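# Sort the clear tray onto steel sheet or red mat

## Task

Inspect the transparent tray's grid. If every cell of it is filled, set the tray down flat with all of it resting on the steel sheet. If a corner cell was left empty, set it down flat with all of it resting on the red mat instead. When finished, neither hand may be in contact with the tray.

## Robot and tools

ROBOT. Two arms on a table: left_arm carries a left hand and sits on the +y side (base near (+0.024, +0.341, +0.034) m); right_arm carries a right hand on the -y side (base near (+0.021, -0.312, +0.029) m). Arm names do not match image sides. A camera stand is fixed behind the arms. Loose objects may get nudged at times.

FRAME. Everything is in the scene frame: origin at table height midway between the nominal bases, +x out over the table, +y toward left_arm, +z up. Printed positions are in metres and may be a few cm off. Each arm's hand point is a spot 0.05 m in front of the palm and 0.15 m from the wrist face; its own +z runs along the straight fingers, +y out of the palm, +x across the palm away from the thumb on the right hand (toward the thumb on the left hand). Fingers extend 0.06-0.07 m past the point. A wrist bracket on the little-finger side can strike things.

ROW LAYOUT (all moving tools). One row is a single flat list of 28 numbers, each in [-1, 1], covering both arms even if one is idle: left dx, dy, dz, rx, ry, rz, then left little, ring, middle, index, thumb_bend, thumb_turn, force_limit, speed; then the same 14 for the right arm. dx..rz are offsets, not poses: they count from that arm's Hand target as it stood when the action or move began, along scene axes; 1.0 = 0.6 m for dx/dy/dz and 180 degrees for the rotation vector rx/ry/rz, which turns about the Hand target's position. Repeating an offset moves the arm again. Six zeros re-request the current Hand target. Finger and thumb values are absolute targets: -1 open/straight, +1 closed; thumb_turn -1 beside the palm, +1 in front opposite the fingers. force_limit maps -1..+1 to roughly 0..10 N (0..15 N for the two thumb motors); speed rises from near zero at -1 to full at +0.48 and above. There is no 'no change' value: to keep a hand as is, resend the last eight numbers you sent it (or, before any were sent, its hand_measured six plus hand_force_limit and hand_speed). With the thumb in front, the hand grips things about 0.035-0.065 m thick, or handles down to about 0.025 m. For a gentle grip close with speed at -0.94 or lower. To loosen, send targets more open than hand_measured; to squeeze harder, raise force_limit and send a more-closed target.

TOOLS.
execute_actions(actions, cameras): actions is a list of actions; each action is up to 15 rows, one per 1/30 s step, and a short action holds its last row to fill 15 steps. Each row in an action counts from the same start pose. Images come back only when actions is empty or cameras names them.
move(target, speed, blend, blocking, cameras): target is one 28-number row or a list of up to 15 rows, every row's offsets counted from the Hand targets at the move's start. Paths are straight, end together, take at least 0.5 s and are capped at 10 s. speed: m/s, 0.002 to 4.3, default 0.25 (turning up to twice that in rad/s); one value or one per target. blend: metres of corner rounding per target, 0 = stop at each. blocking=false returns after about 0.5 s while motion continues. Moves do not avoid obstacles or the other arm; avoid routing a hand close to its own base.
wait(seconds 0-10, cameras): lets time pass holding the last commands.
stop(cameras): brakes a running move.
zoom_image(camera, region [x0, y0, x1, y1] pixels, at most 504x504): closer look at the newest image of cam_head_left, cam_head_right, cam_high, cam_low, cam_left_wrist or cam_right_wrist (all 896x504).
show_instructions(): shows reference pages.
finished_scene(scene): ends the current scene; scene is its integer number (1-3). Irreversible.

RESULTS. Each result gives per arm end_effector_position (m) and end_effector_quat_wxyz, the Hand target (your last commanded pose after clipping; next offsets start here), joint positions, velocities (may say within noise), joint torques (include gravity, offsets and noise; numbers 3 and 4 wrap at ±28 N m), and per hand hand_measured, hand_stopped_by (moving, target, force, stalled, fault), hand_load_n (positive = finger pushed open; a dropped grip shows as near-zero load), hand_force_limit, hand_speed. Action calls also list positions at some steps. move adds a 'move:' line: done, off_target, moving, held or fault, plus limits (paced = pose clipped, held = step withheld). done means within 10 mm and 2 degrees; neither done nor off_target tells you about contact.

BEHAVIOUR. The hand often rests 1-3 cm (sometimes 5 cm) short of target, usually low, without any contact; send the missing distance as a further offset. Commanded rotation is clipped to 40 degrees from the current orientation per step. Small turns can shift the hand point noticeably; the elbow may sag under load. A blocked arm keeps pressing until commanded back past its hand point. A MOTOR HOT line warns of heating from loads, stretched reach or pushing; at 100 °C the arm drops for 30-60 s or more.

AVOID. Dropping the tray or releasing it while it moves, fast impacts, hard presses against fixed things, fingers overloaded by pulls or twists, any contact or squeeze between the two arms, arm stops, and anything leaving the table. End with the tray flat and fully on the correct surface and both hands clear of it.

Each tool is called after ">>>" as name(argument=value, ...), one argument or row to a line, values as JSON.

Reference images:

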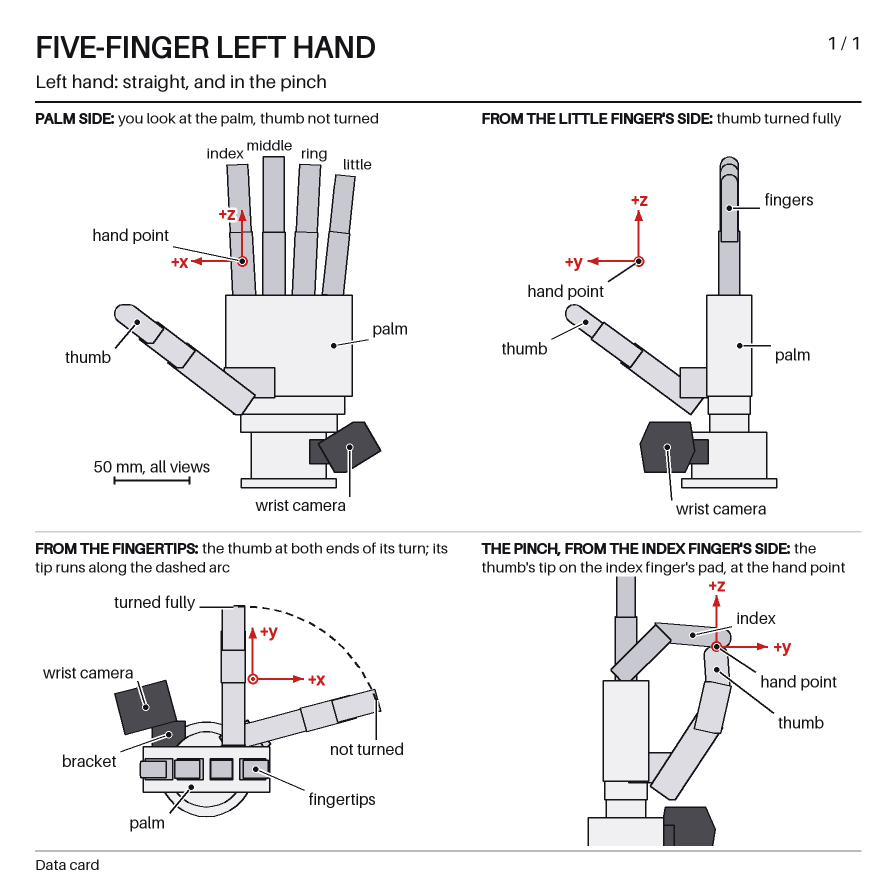

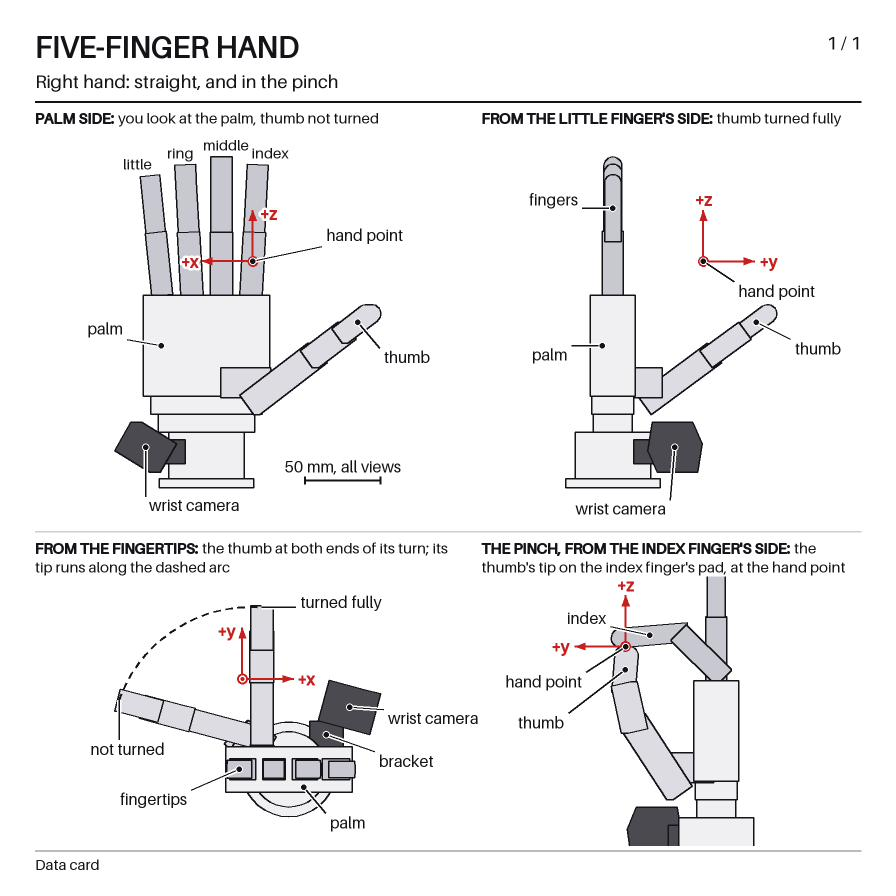

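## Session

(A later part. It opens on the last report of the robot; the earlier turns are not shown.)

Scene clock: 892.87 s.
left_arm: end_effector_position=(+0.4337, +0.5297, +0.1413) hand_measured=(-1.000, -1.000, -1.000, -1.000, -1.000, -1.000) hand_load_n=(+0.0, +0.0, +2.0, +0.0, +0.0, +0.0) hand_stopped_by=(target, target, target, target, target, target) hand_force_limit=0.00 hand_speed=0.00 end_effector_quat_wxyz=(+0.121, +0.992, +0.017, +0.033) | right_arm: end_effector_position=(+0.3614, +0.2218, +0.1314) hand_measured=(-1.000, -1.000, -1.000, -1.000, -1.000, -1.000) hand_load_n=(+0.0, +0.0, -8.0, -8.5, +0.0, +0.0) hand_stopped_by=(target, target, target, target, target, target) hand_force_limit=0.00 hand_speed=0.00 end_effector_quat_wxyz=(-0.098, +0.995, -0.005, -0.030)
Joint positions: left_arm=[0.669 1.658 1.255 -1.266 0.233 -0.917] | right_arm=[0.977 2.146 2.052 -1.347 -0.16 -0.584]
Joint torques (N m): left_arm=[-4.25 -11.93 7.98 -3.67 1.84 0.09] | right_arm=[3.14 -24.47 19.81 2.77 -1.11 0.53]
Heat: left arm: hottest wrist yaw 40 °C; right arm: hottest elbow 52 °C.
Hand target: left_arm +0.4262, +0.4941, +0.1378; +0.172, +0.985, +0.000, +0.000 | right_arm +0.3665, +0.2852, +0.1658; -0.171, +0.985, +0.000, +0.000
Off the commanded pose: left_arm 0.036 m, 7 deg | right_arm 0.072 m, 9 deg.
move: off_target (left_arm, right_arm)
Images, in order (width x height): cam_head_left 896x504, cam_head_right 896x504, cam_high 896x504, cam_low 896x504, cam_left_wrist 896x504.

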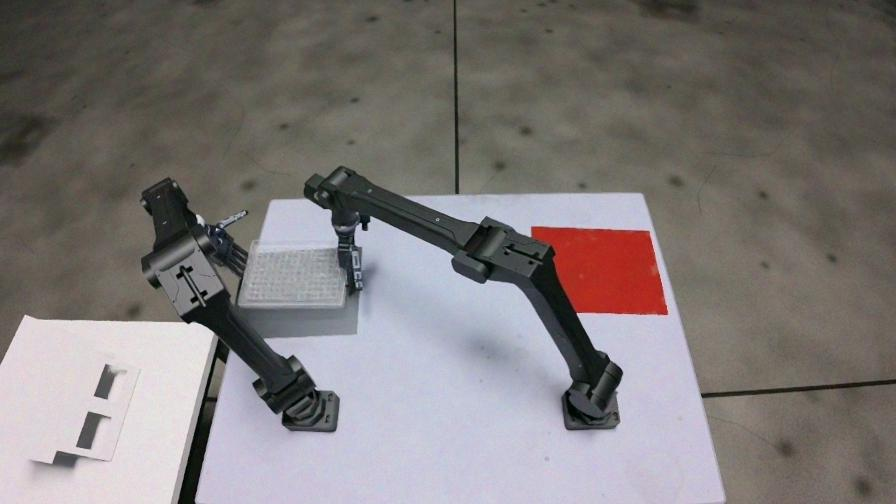

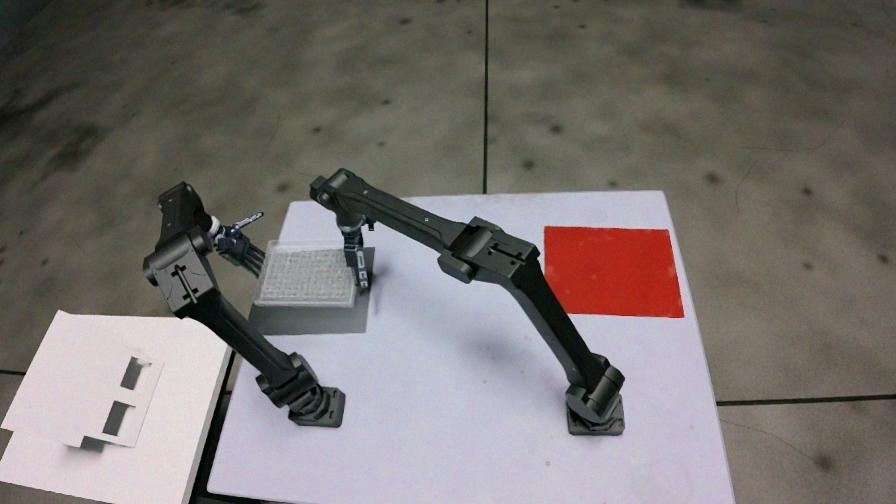

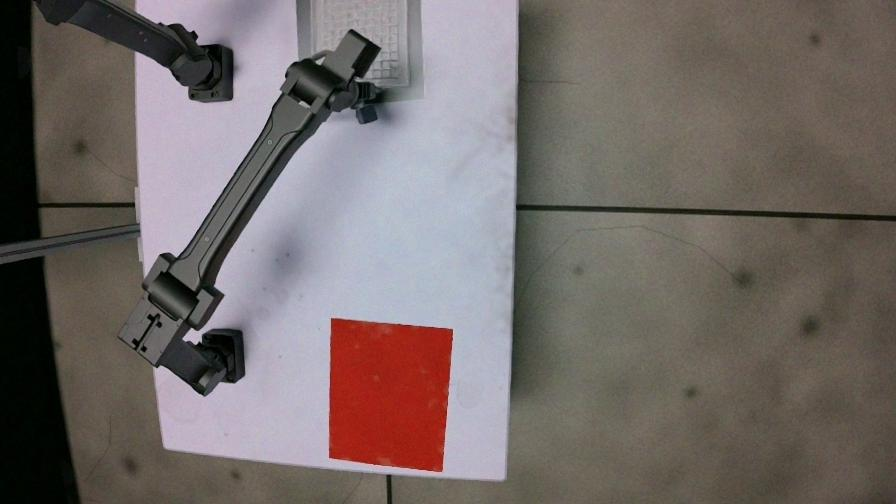

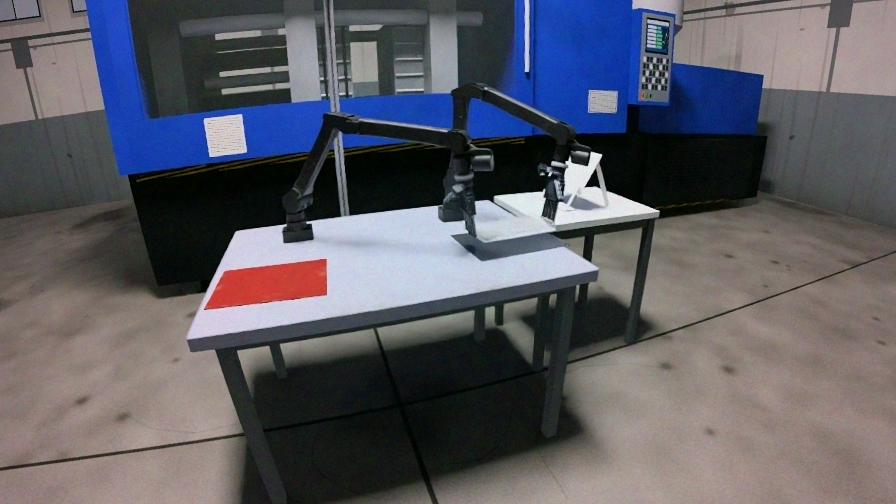

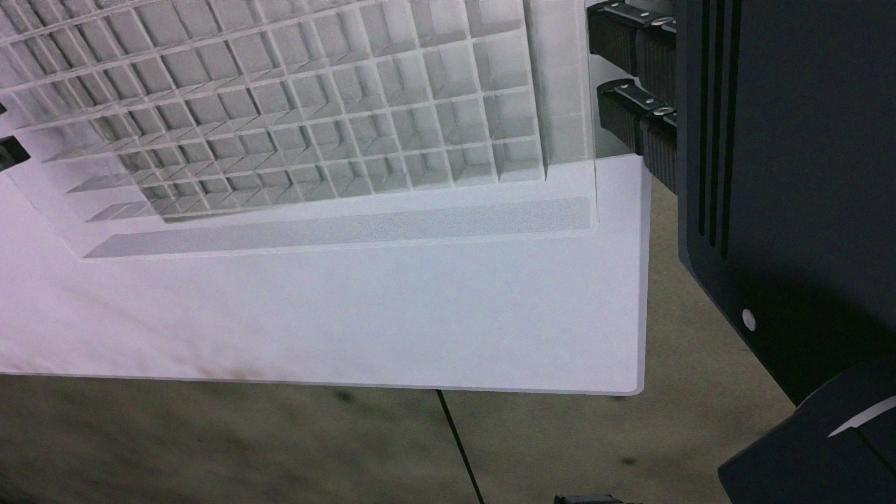

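>>> move(
  target=[
    [-0.0,0.0,-0.07,0,0,0.0,-1,-1,-1,-1,-1,-1,0,0,-0.0,0.0,-0.09,0,0,0,-1,-1,-1,-1,-1,-1,0,0],
  ],
  speed=0.08,
  cameras=["cam_high","cam_left_wrist","cam_low","cam_head_left","cam_head_right"],
)

>>> zoom_image(
  camera="cam_low",
  region=[440, 180, 600, 270],
)

Scene clock: 910.30 s.
left_arm: end_effector_position=(+0.4403, +0.5362, +0.1137) hand_measured=(-1.000, -1.000, -1.000, -1.000, -1.000, -1.000) hand_load_n=(+0.0, +0.0, +2.0, +0.0, +0.0, +0.0) hand_stopped_by=(target, target, target, target, target, target) hand_force_limit=0.00 hand_speed=0.00 end_effector_quat_wxyz=(+0.118, +0.992, +0.014, +0.036) | right_arm: end_effector_position=(+0.3676, +0.2305, +0.0951) hand_measured=(-1.000, -1.000, -0.998, -1.000, -1.000, -1.000) hand_load_n=(+0.0, +0.0, -7.0, -8.5, -0.5, +0.0) hand_stopped_by=(target, target, target, target, target, target) hand_force_limit=0.00 hand_speed=0.00 end_effector_quat_wxyz=(-0.102, +0.994, -0.006, -0.026)
Joint positions: left_arm=[0.671 1.707 1.241 -1.196 0.231 -0.911] | right_arm=[0.977 2.186 2.026 -1.271 -0.157 -0.58]
Joint torques (N m): left_arm=[-4.31 -12.22 4.62 -2.24 1.89 0.05] | right_arm=[3.9 -26.11 13.52 4.29 -1.17 0.51]
Heat: left arm: hottest wrist yaw 38 °C; right arm: hottest elbow 51 °C.
Hand target: left_arm +0.4262, +0.4941, +0.0958; +0.172, +0.985, +0.000, +0.000 | right_arm +0.3665, +0.2852, +0.1121; -0.171, +0.985, +0.000, +0.000
Off the commanded pose: left_arm 0.048 m, 8 deg | right_arm 0.057 m, 9 deg.
move: off_target (left_arm, right_arm)
Images, in order (width x height): cam_head_left 896x504, cam_head_right 896x504, cam_high 896x504, cam_low 896x504, cam_left_wrist 896x504.

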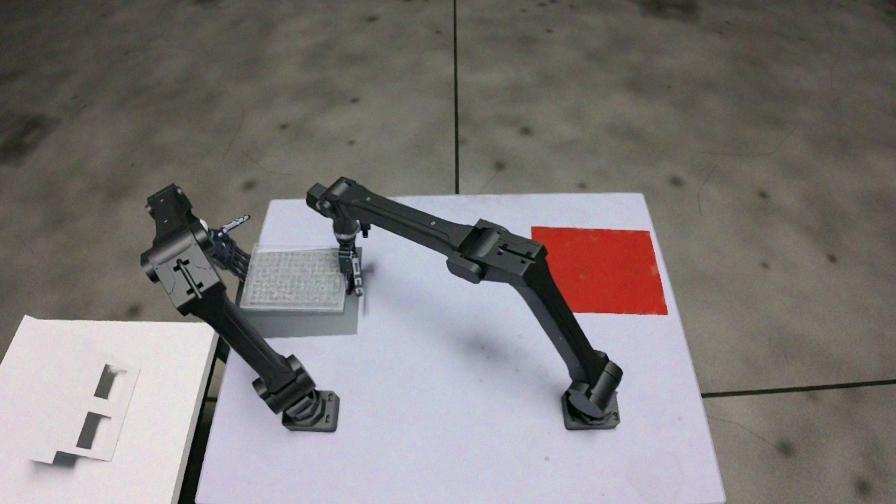

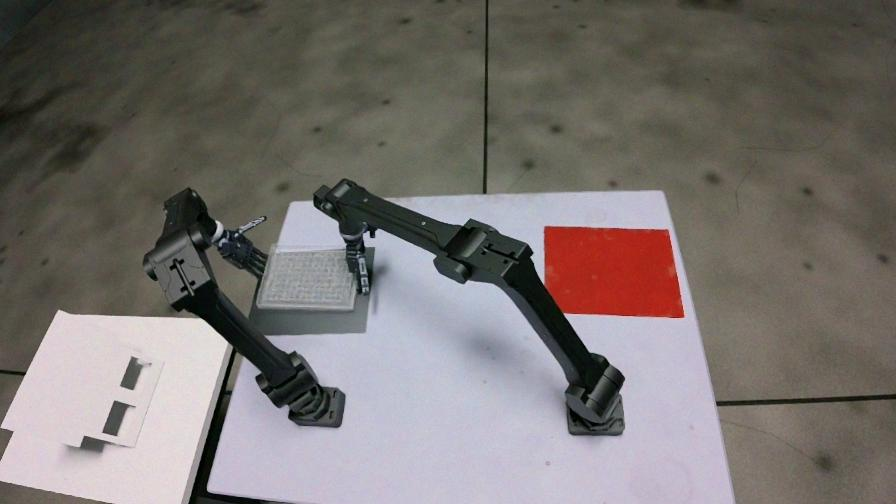

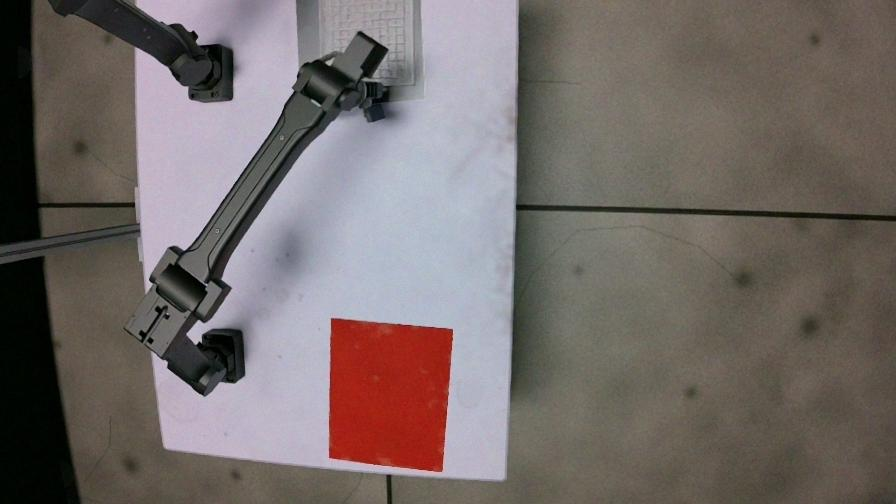

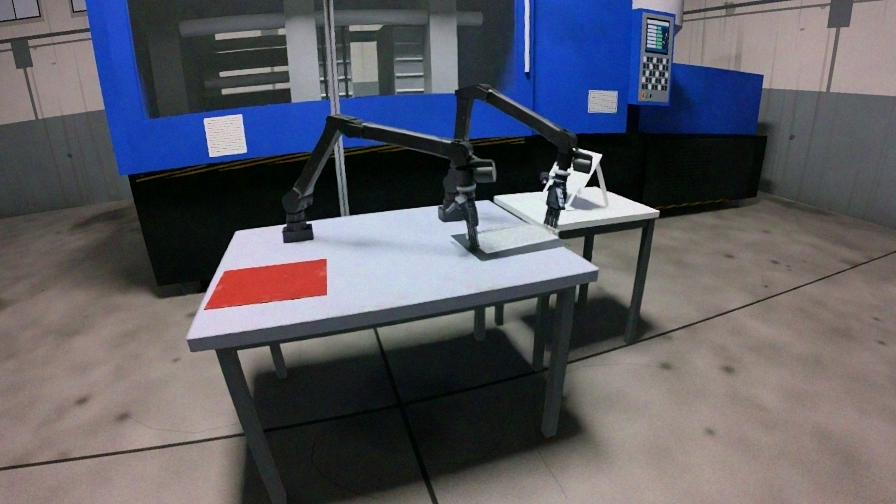

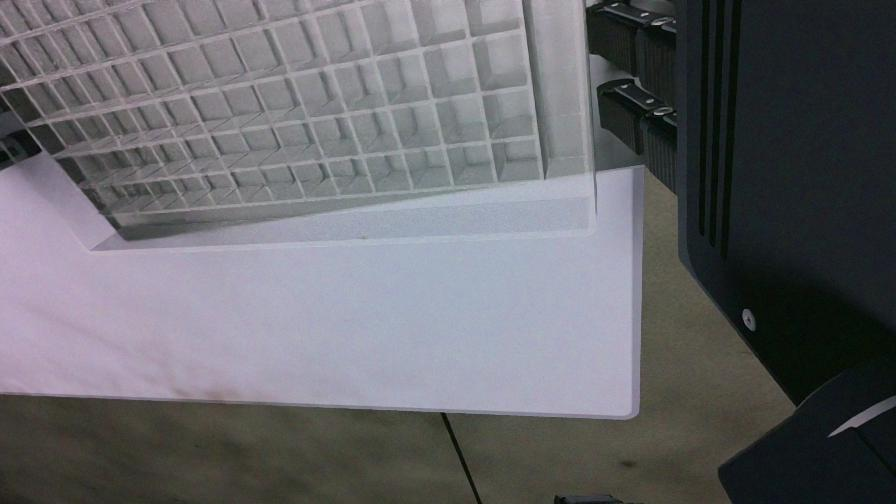

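Scaled by 3.150 from the camera's 896x504 image, which has a finer 1280x720 frame.

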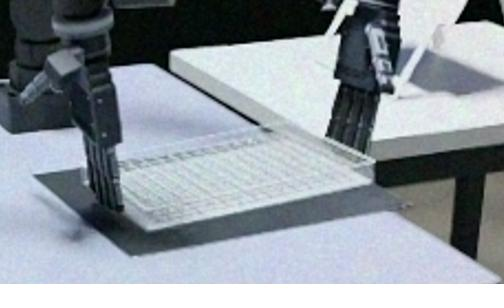

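>>> move(
  target=[
    [-0.017,-0.02,-0.02,0,0,0.0,-1,-1,-1,-1,-1,-1,0,0,-0.017,-0.02,-0.02,0,0,0,-1,-1,-1,-1,-1,-1,0,0],
    [-0.017,-0.02,-0.06,0,0,0.0,-1,-1,-1,-1,-1,-1,0,0,-0.017,-0.02,-0.063,0,0,0,-1,-1,-1,-1,-1,-1,0,0],
  ],
  speed=0.08,
  cameras=["cam_high","cam_left_wrist","cam_low","cam_head_left","cam_head_right"],
)

>>> zoom_image(
  camera="cam_low",
  region=[440, 180, 600, 270],
)

>>> zoom_image(
  camera="cam_head_left",
  region=[220, 200, 400, 360],
)

Scene clock: 928.53 s.
left_arm: end_effector_position=(+0.4334, +0.5318, +0.0849) hand_measured=(-1.000, -1.000, -1.000, -1.000, -1.000, -1.000) hand_load_n=(+0.0, +0.5, +1.5, +0.0, +0.0, +0.0) hand_stopped_by=(target, target, target, target, target, target) hand_force_limit=0.00 hand_speed=0.00 end_effector_quat_wxyz=(+0.110, +0.993, +0.013, +0.042) | right_arm: end_effector_position=(+0.3623, +0.2253, +0.0812) hand_measured=(-1.000, -1.000, -0.998, -1.000, -1.000, -1.000) hand_load_n=(+0.0, +0.0, -9.0, -5.0, +0.0, +0.0) hand_stopped_by=(target, target, target, target, target, target) hand_force_limit=0.00 hand_speed=0.00 end_effector_quat_wxyz=(-0.120, +0.993, -0.006, -0.018)
Joint positions: left_arm=[0.671 1.712 1.165 -1.095 0.226 -0.911] | right_arm=[0.977 2.139 1.909 -1.161 -0.163 -0.577]
Joint torques (N m): left_arm=[-4.66 -10.93 3.49 -2.1 2.12 -0.01] | right_arm=[3.72 -23.3 10.95 4.89 -0.78 0.51]
Heat: left arm: hottest wrist yaw 38 °C; right arm: hottest elbow 51 °C.
Hand target: left_arm +0.4161, +0.4822, +0.0599; +0.172, +0.985, +0.000, +0.000 | right_arm +0.3564, +0.2731, +0.0743; -0.171, +0.985, +0.000, +0.000
Off the commanded pose: left_arm 0.058 m, 9 deg | right_arm 0.049 m, 6 deg.
move: off_target (left_arm, right_arm)
Images, in order (width x height): cam_head_left 896x504, cam_head_right 896x504, cam_high 896x504, cam_low 896x504, cam_left_wrist 896x504.

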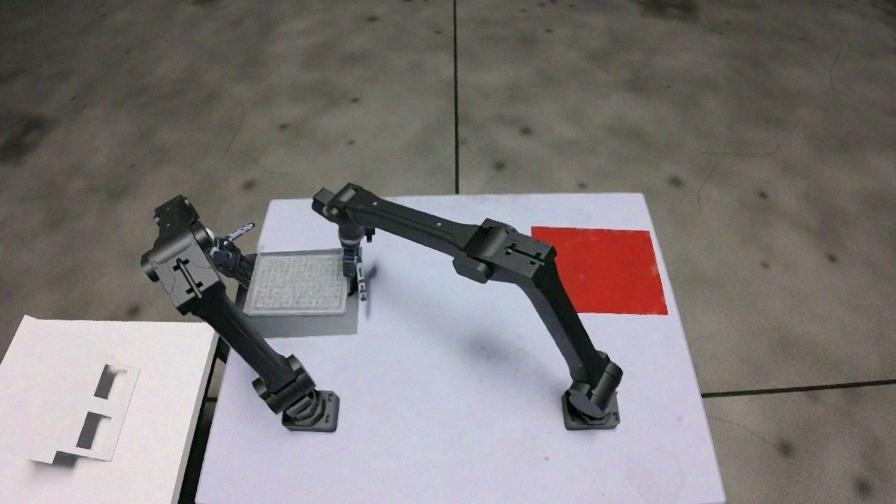

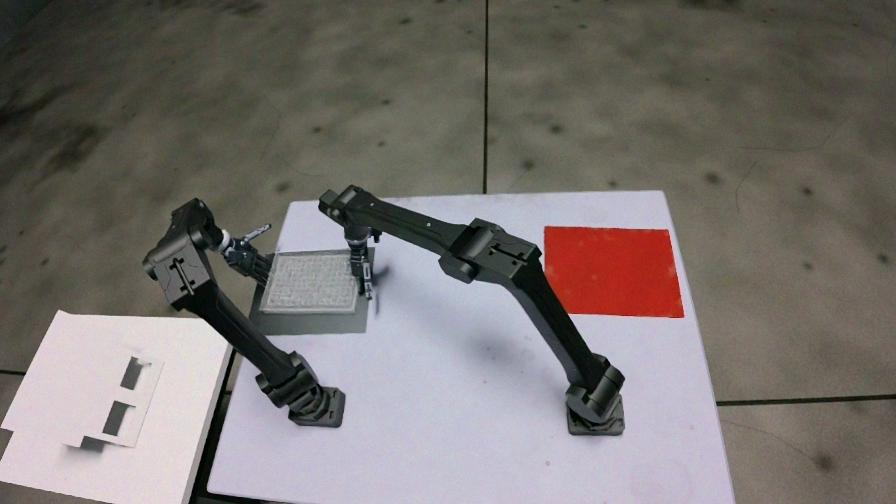

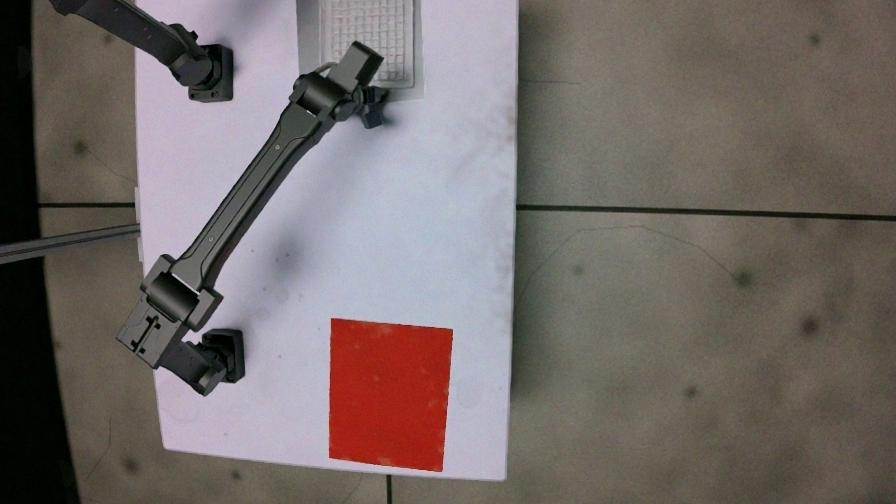

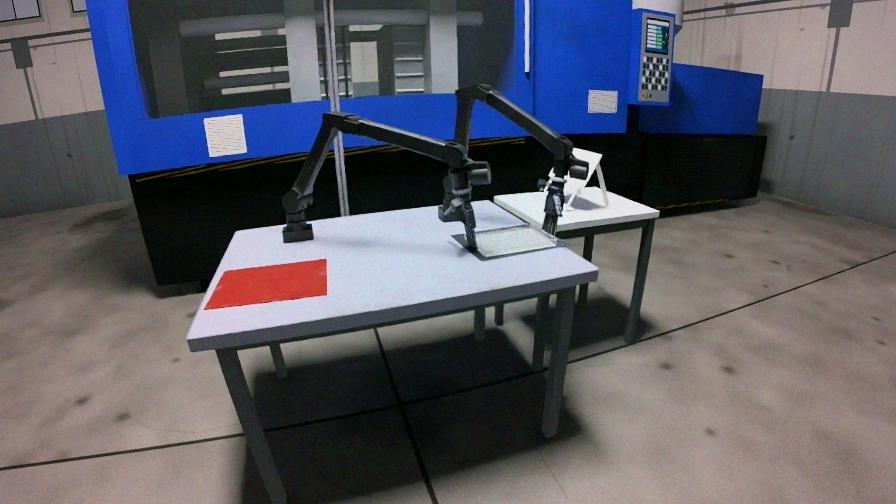

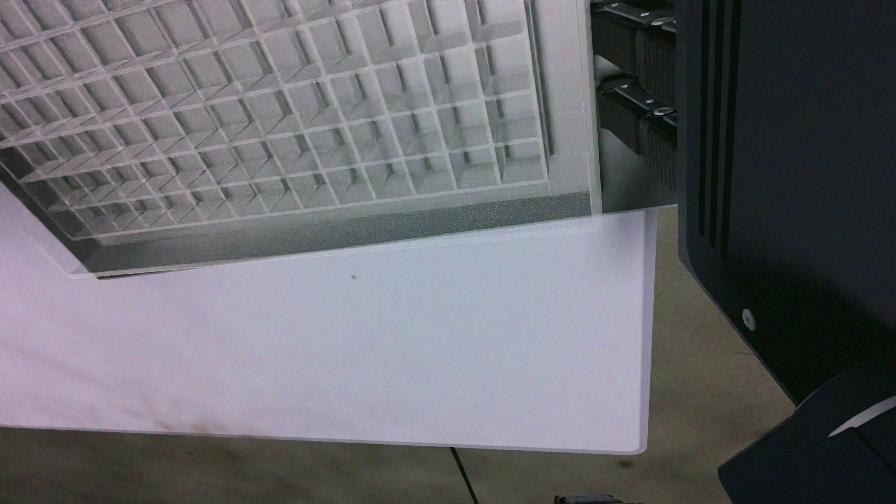

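Scaled by 3.150 from the camera's 896x504 image, which has a finer 1280x720 frame.

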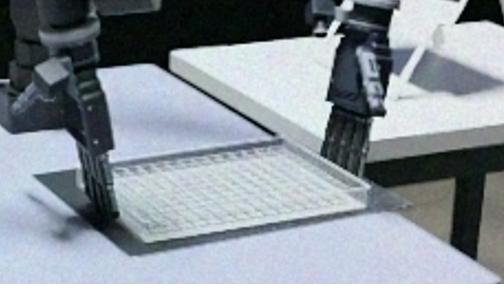

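Scaled by 2.800 from the camera's 896x504 image, which has a finer 1280x720 frame.

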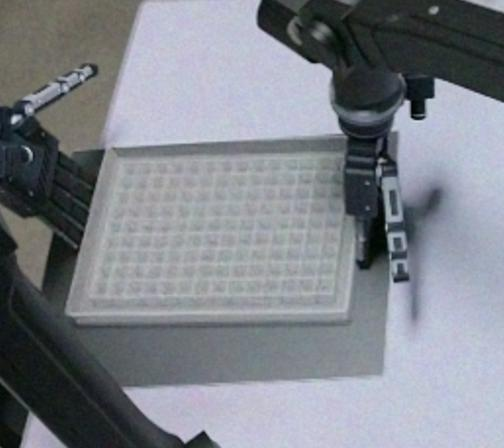

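>>> move(
  target=[
    [0.0,0.0,0.03,0,0,0.0,-1,-1,-1,-1,-1,-1,0,0,0.0,0.0,0.02,0,0,0,-1,-1,-1,-1,-1,-1,0,0],
    [-0.05,0.0,0.03,0,0,0.0,-1,-1,-1,-1,-1,-1,0,0,-0.05,0.0,0.02,0,0,0,-1,-1,-1,-1,-1,-1,0,0],
    [-0.05,-0.0,-0.01,0,0,0.0,-1,-1,-1,-1,-1,-1,0,0,-0.05,-0.0,-0.025,0,0,0,-1,-1,-1,-1,-1,-1,0,0],
  ],
  speed=0.08,
  cameras=["cam_high","cam_left_wrist","cam_low","cam_head_left","cam_head_right"],
)

>>> zoom_image(
  camera="cam_low",
  region=[440, 180, 600, 270],
)

>>> zoom_image(
  camera="cam_head_left",
  region=[220, 200, 400, 360],
)

Scene clock: 949.70 s.
left_arm: end_effector_position=(+0.4106, +0.5287, +0.0825) hand_measured=(-1.000, -1.000, -1.000, -1.000, -1.000, -1.000) hand_load_n=(+0.0, +0.5, +1.0, +0.0, +0.0, +0.0) hand_stopped_by=(target, target, target, target, target, target) hand_force_limit=0.00 hand_speed=0.00 end_effector_quat_wxyz=(+0.111, +0.993, +0.010, +0.047) | right_arm: end_effector_position=(+0.3381, +0.2227, +0.0785) hand_measured=(-1.000, -1.000, -0.998, -1.000, -1.000, -1.000) hand_load_n=(+0.0, +0.0, -10.0, -5.5, +0.0, +0.0) hand_stopped_by=(target, target, target, target, target, target) hand_force_limit=0.00 hand_speed=0.00 end_effector_quat_wxyz=(-0.125, +0.992, -0.009, -0.010)
Joint positions: left_arm=[0.7 1.67 1.1 -1.073 0.231 -0.875] | right_arm=[1.007 2.082 1.808 -1.095 -0.15 -0.54]
Joint torques (N m): left_arm=[-3.78 -9.99 2.55 -2 1.61 0.05] | right_arm=[4.31 -20.6 10.62 5.2 -0.94 0.53]
Heat: left arm: hottest wrist yaw 39 °C; right arm: hottest elbow 48 °C.
Hand target: left_arm +0.3860, +0.4821, +0.0538; +0.172, +0.985, +0.000, +0.000 | right_arm +0.3265, +0.2731, +0.0593; -0.171, +0.985, +0.000, +0.000
Off the commanded pose: left_arm 0.060 m, 9 deg | right_arm 0.055 m, 6 deg.
move: off_target (left_arm, right_arm)
Images, in order (width x height): cam_head_left 896x504, cam_head_right 896x504, cam_high 896x504, cam_low 896x504, cam_left_wrist 896x504.

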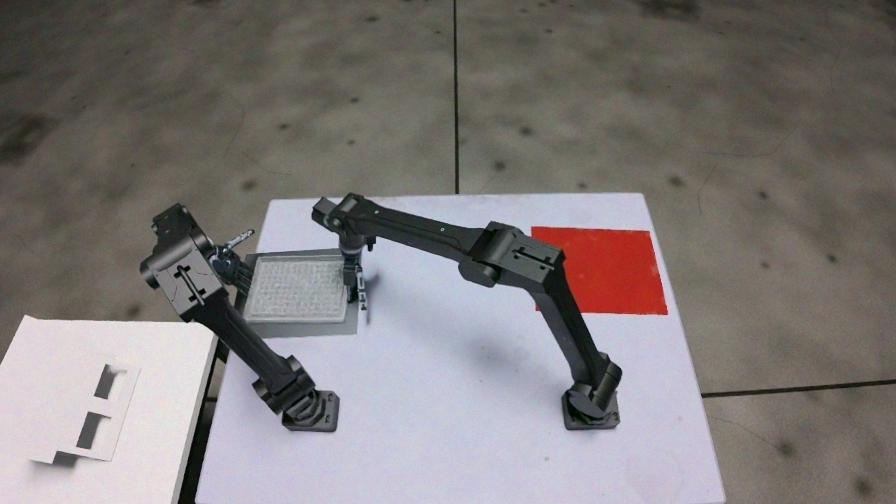

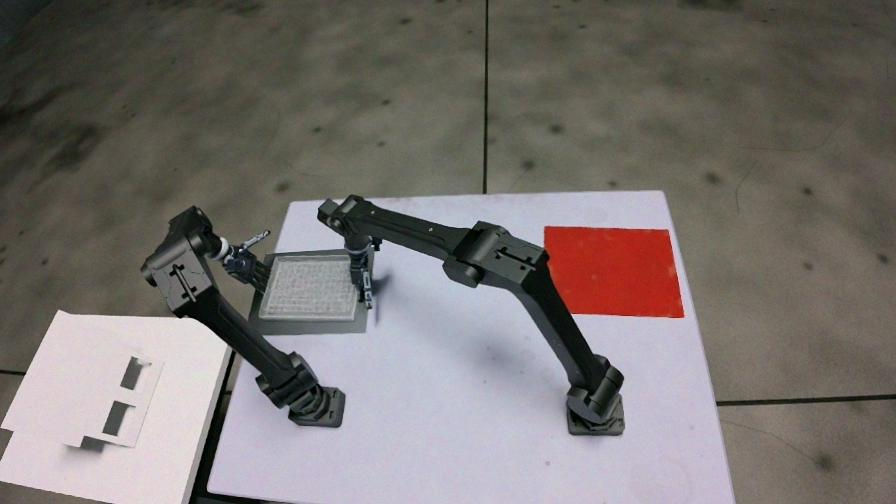

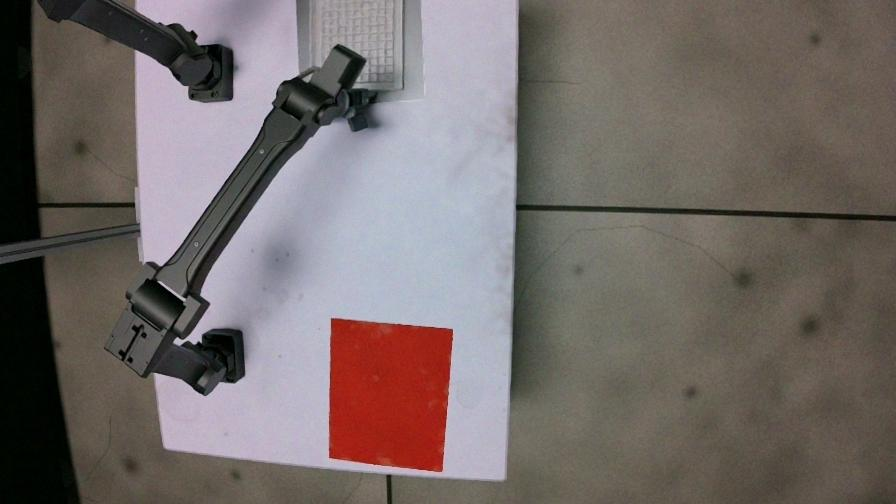

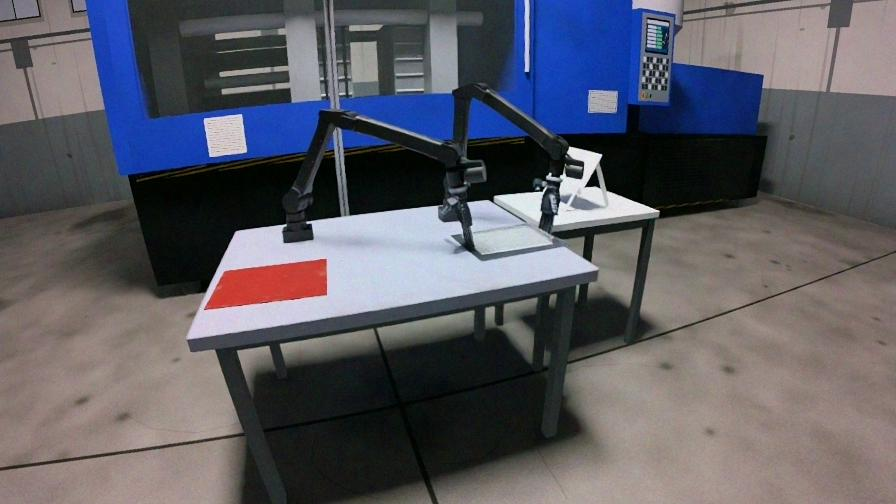

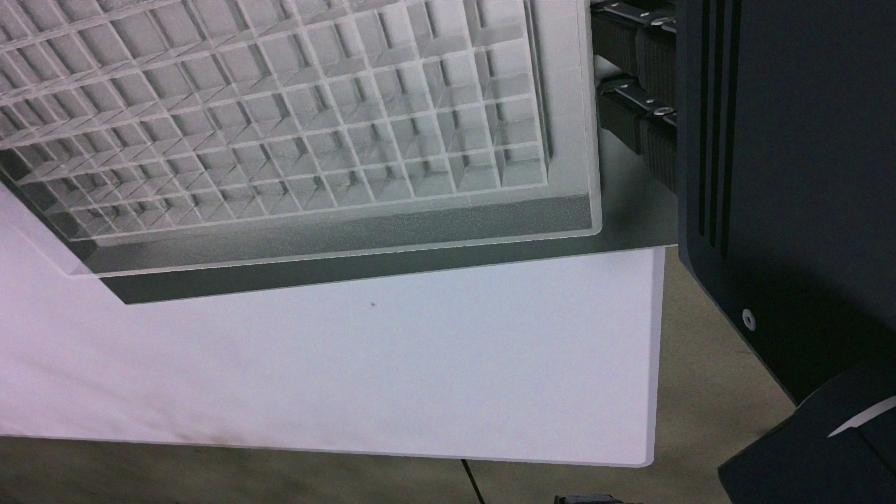

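Scaled by 3.150 from the camera's 896x504 image, which has a finer 1280x720 frame.

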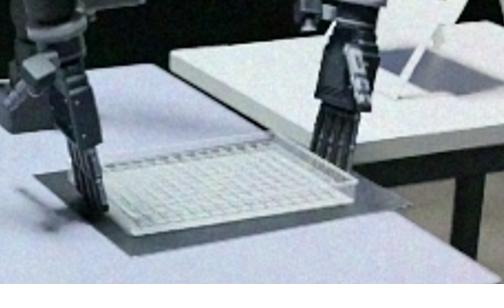

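Scaled by 2.800 from the camera's 896x504 image, which has a finer 1280x720 frame.

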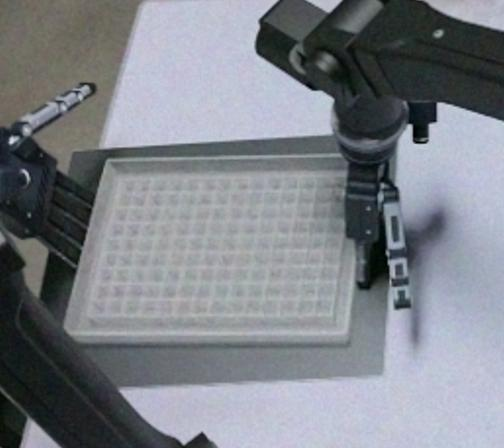

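>>> move(
  target=[
    [0.0,0.07,0.04,0,0,0.0,-1,-1,-1,-1,-1,-1,0,0,0.0,-0.07,0.03,0,0,0,-1,-1,-1,-1,-1,-1,0,0],
    [0,0.2,0.05,0,0,0.0,-1,-1,-1,-1,-1,-1,0,0,0,-0.18,0.04,0,0,0,-1,-1,-1,-1,-1,-1,0,0],
    [0,0.2,0.25,0,0,0.0,-1,-1,-1,-1,-1,-1,0,0,0,-0.2,0.25,0,0,0,-1,-1,-1,-1,-1,-1,0,0],
  ],
  speed=0.1,
  cameras=["cam_high","cam_left_wrist","cam_low","cam_head_left","cam_head_right"],
)

>>> zoom_image(
  camera="cam_low",
  region=[440, 180, 600, 270],
)

>>> zoom_image(
  camera="cam_head_left",
  region=[220, 200, 400, 360],
)

Scene clock: 968.87 s.
left_arm: end_effector_position=(+0.3804, +0.5884, +0.1885) hand_measured=(-1.000, -1.000, -1.000, -1.000, -1.000, -1.000) hand_load_n=(+0.0, +0.0, +0.0, +0.0, +0.0, +0.0) hand_stopped_by=(target, target, target, target, target, target) hand_force_limit=0.00 hand_speed=0.00 end_effector_quat_wxyz=(+0.188, +0.982, +0.002, -0.014) | right_arm: end_effector_position=(+0.3153, +0.1459, +0.1870) hand_measured=(-1.000, -1.000, -1.000, -1.000, -1.000, -1.000) hand_load_n=(+0.0, +0.0, +0.0, +0.0, +0.0, +0.0) hand_stopped_by=(target, target, target, target, target, target) hand_force_limit=0.00 hand_speed=0.00 end_effector_quat_wxyz=(-0.153, +0.988, -0.005, -0.013)
Joint positions: left_arm=[0.841 1.749 1.464 -1.593 0.225 -0.69] | right_arm=[0.955 1.784 1.641 -1.19 -0.198 -0.591]
Joint torques (N m): left_arm=[-0.56 -15.62 12.05 -0.9 0.04 0.04] | right_arm=[-0.32 -20.42 13.98 0.29 -0.18 0]
Heat: left arm: hottest wrist yaw 37 °C; right arm: hottest elbow 46 °C.
Hand target: left_arm +0.3860, +0.6020, +0.2040; +0.172, +0.985, +0.000, +0.000 | right_arm +0.3265, +0.1532, +0.2093; -0.171, +0.985, +0.000, +0.000
Off the commanded pose: left_arm 0.021 m, 2 deg | right_arm 0.026 m, 3 deg.
move: off_target (left_arm, right_arm)
Images, in order (width x height): cam_head_left 896x504, cam_head_right 896x504, cam_high 896x504, cam_low 896x504, cam_left_wrist 896x504.

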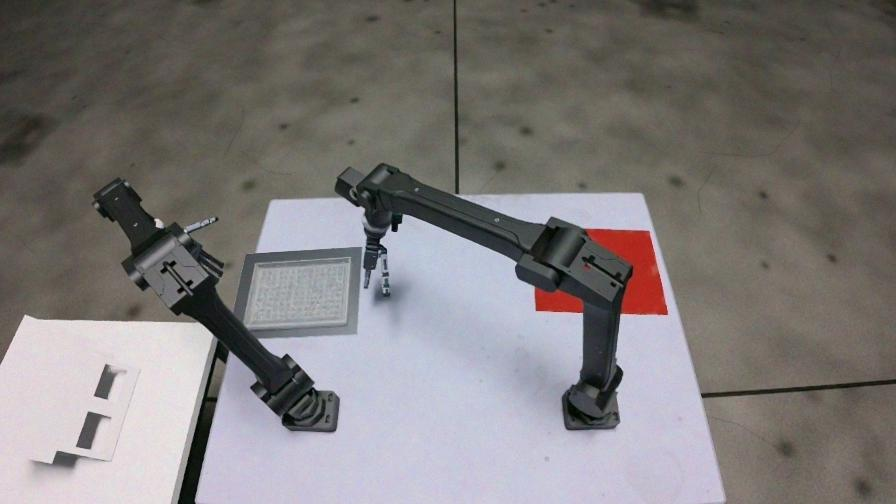

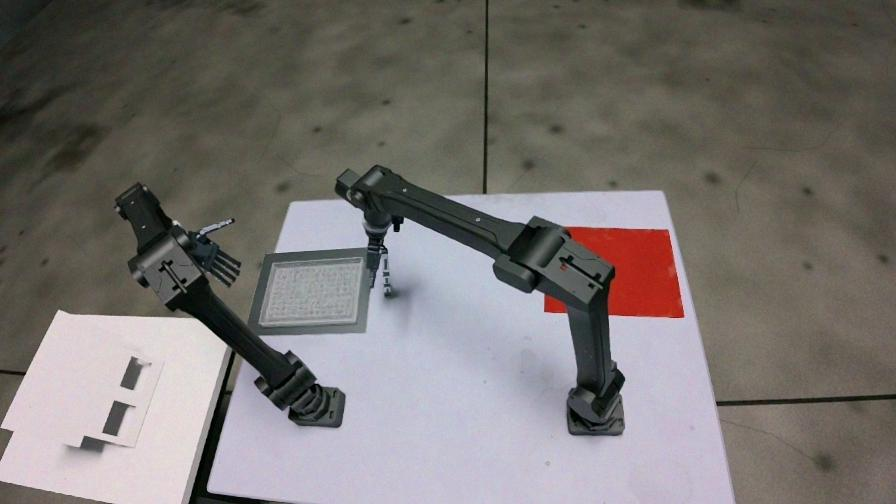

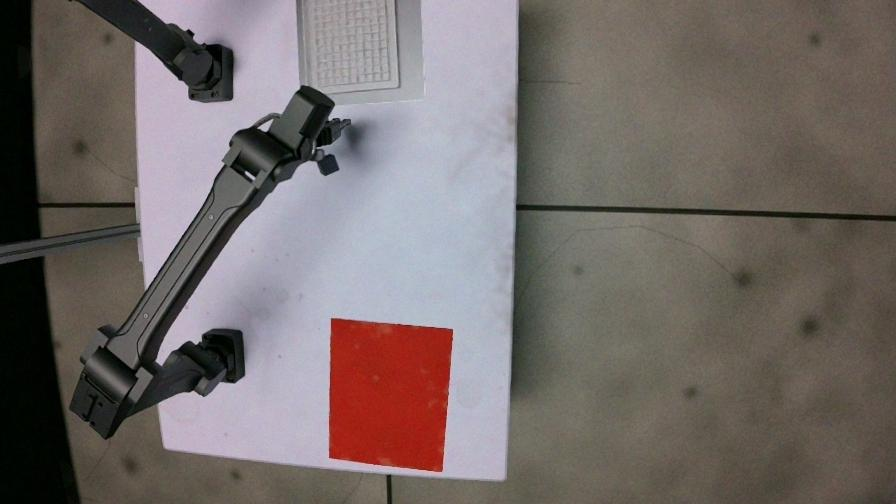

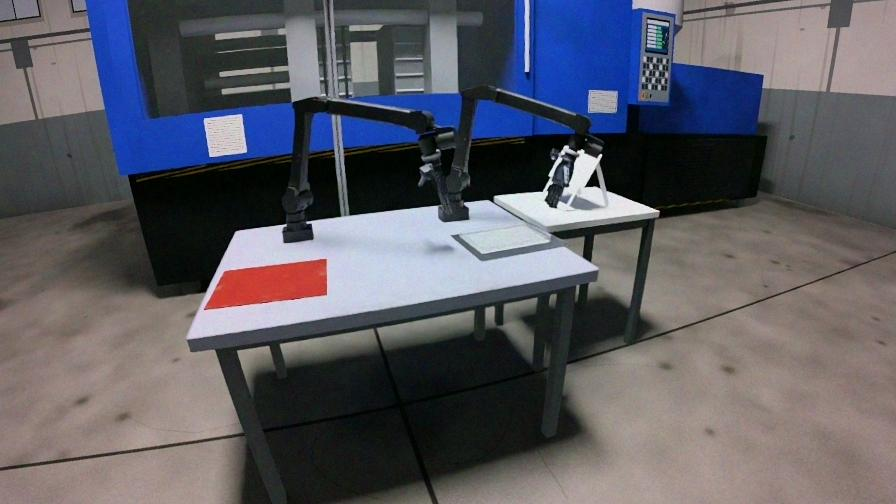

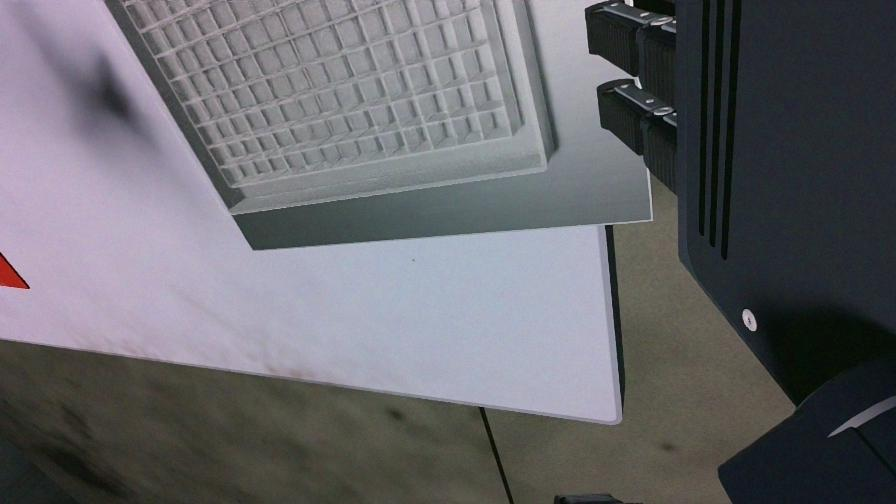

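Scaled by 3.150 from the camera's 896x504 image, which has a finer 1280x720 frame.

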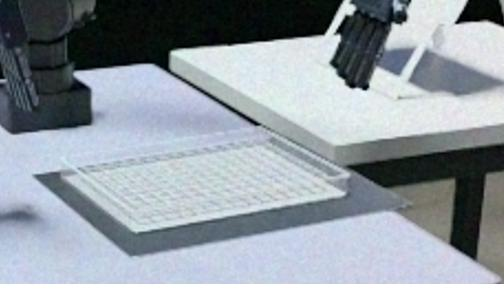

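Scaled by 2.800 from the camera's 896x504 image, which has a finer 1280x720 frame.

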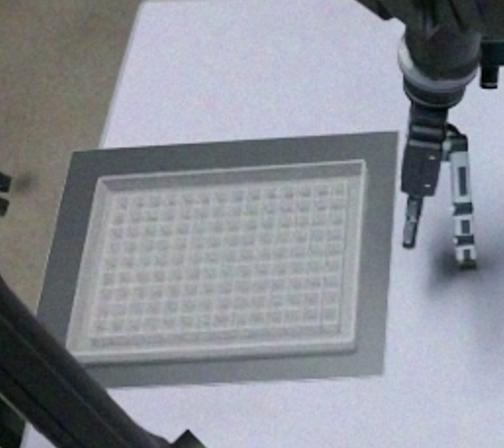

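>>> finished_scene(
  scene=1,
)

The scene is finished: the task was done.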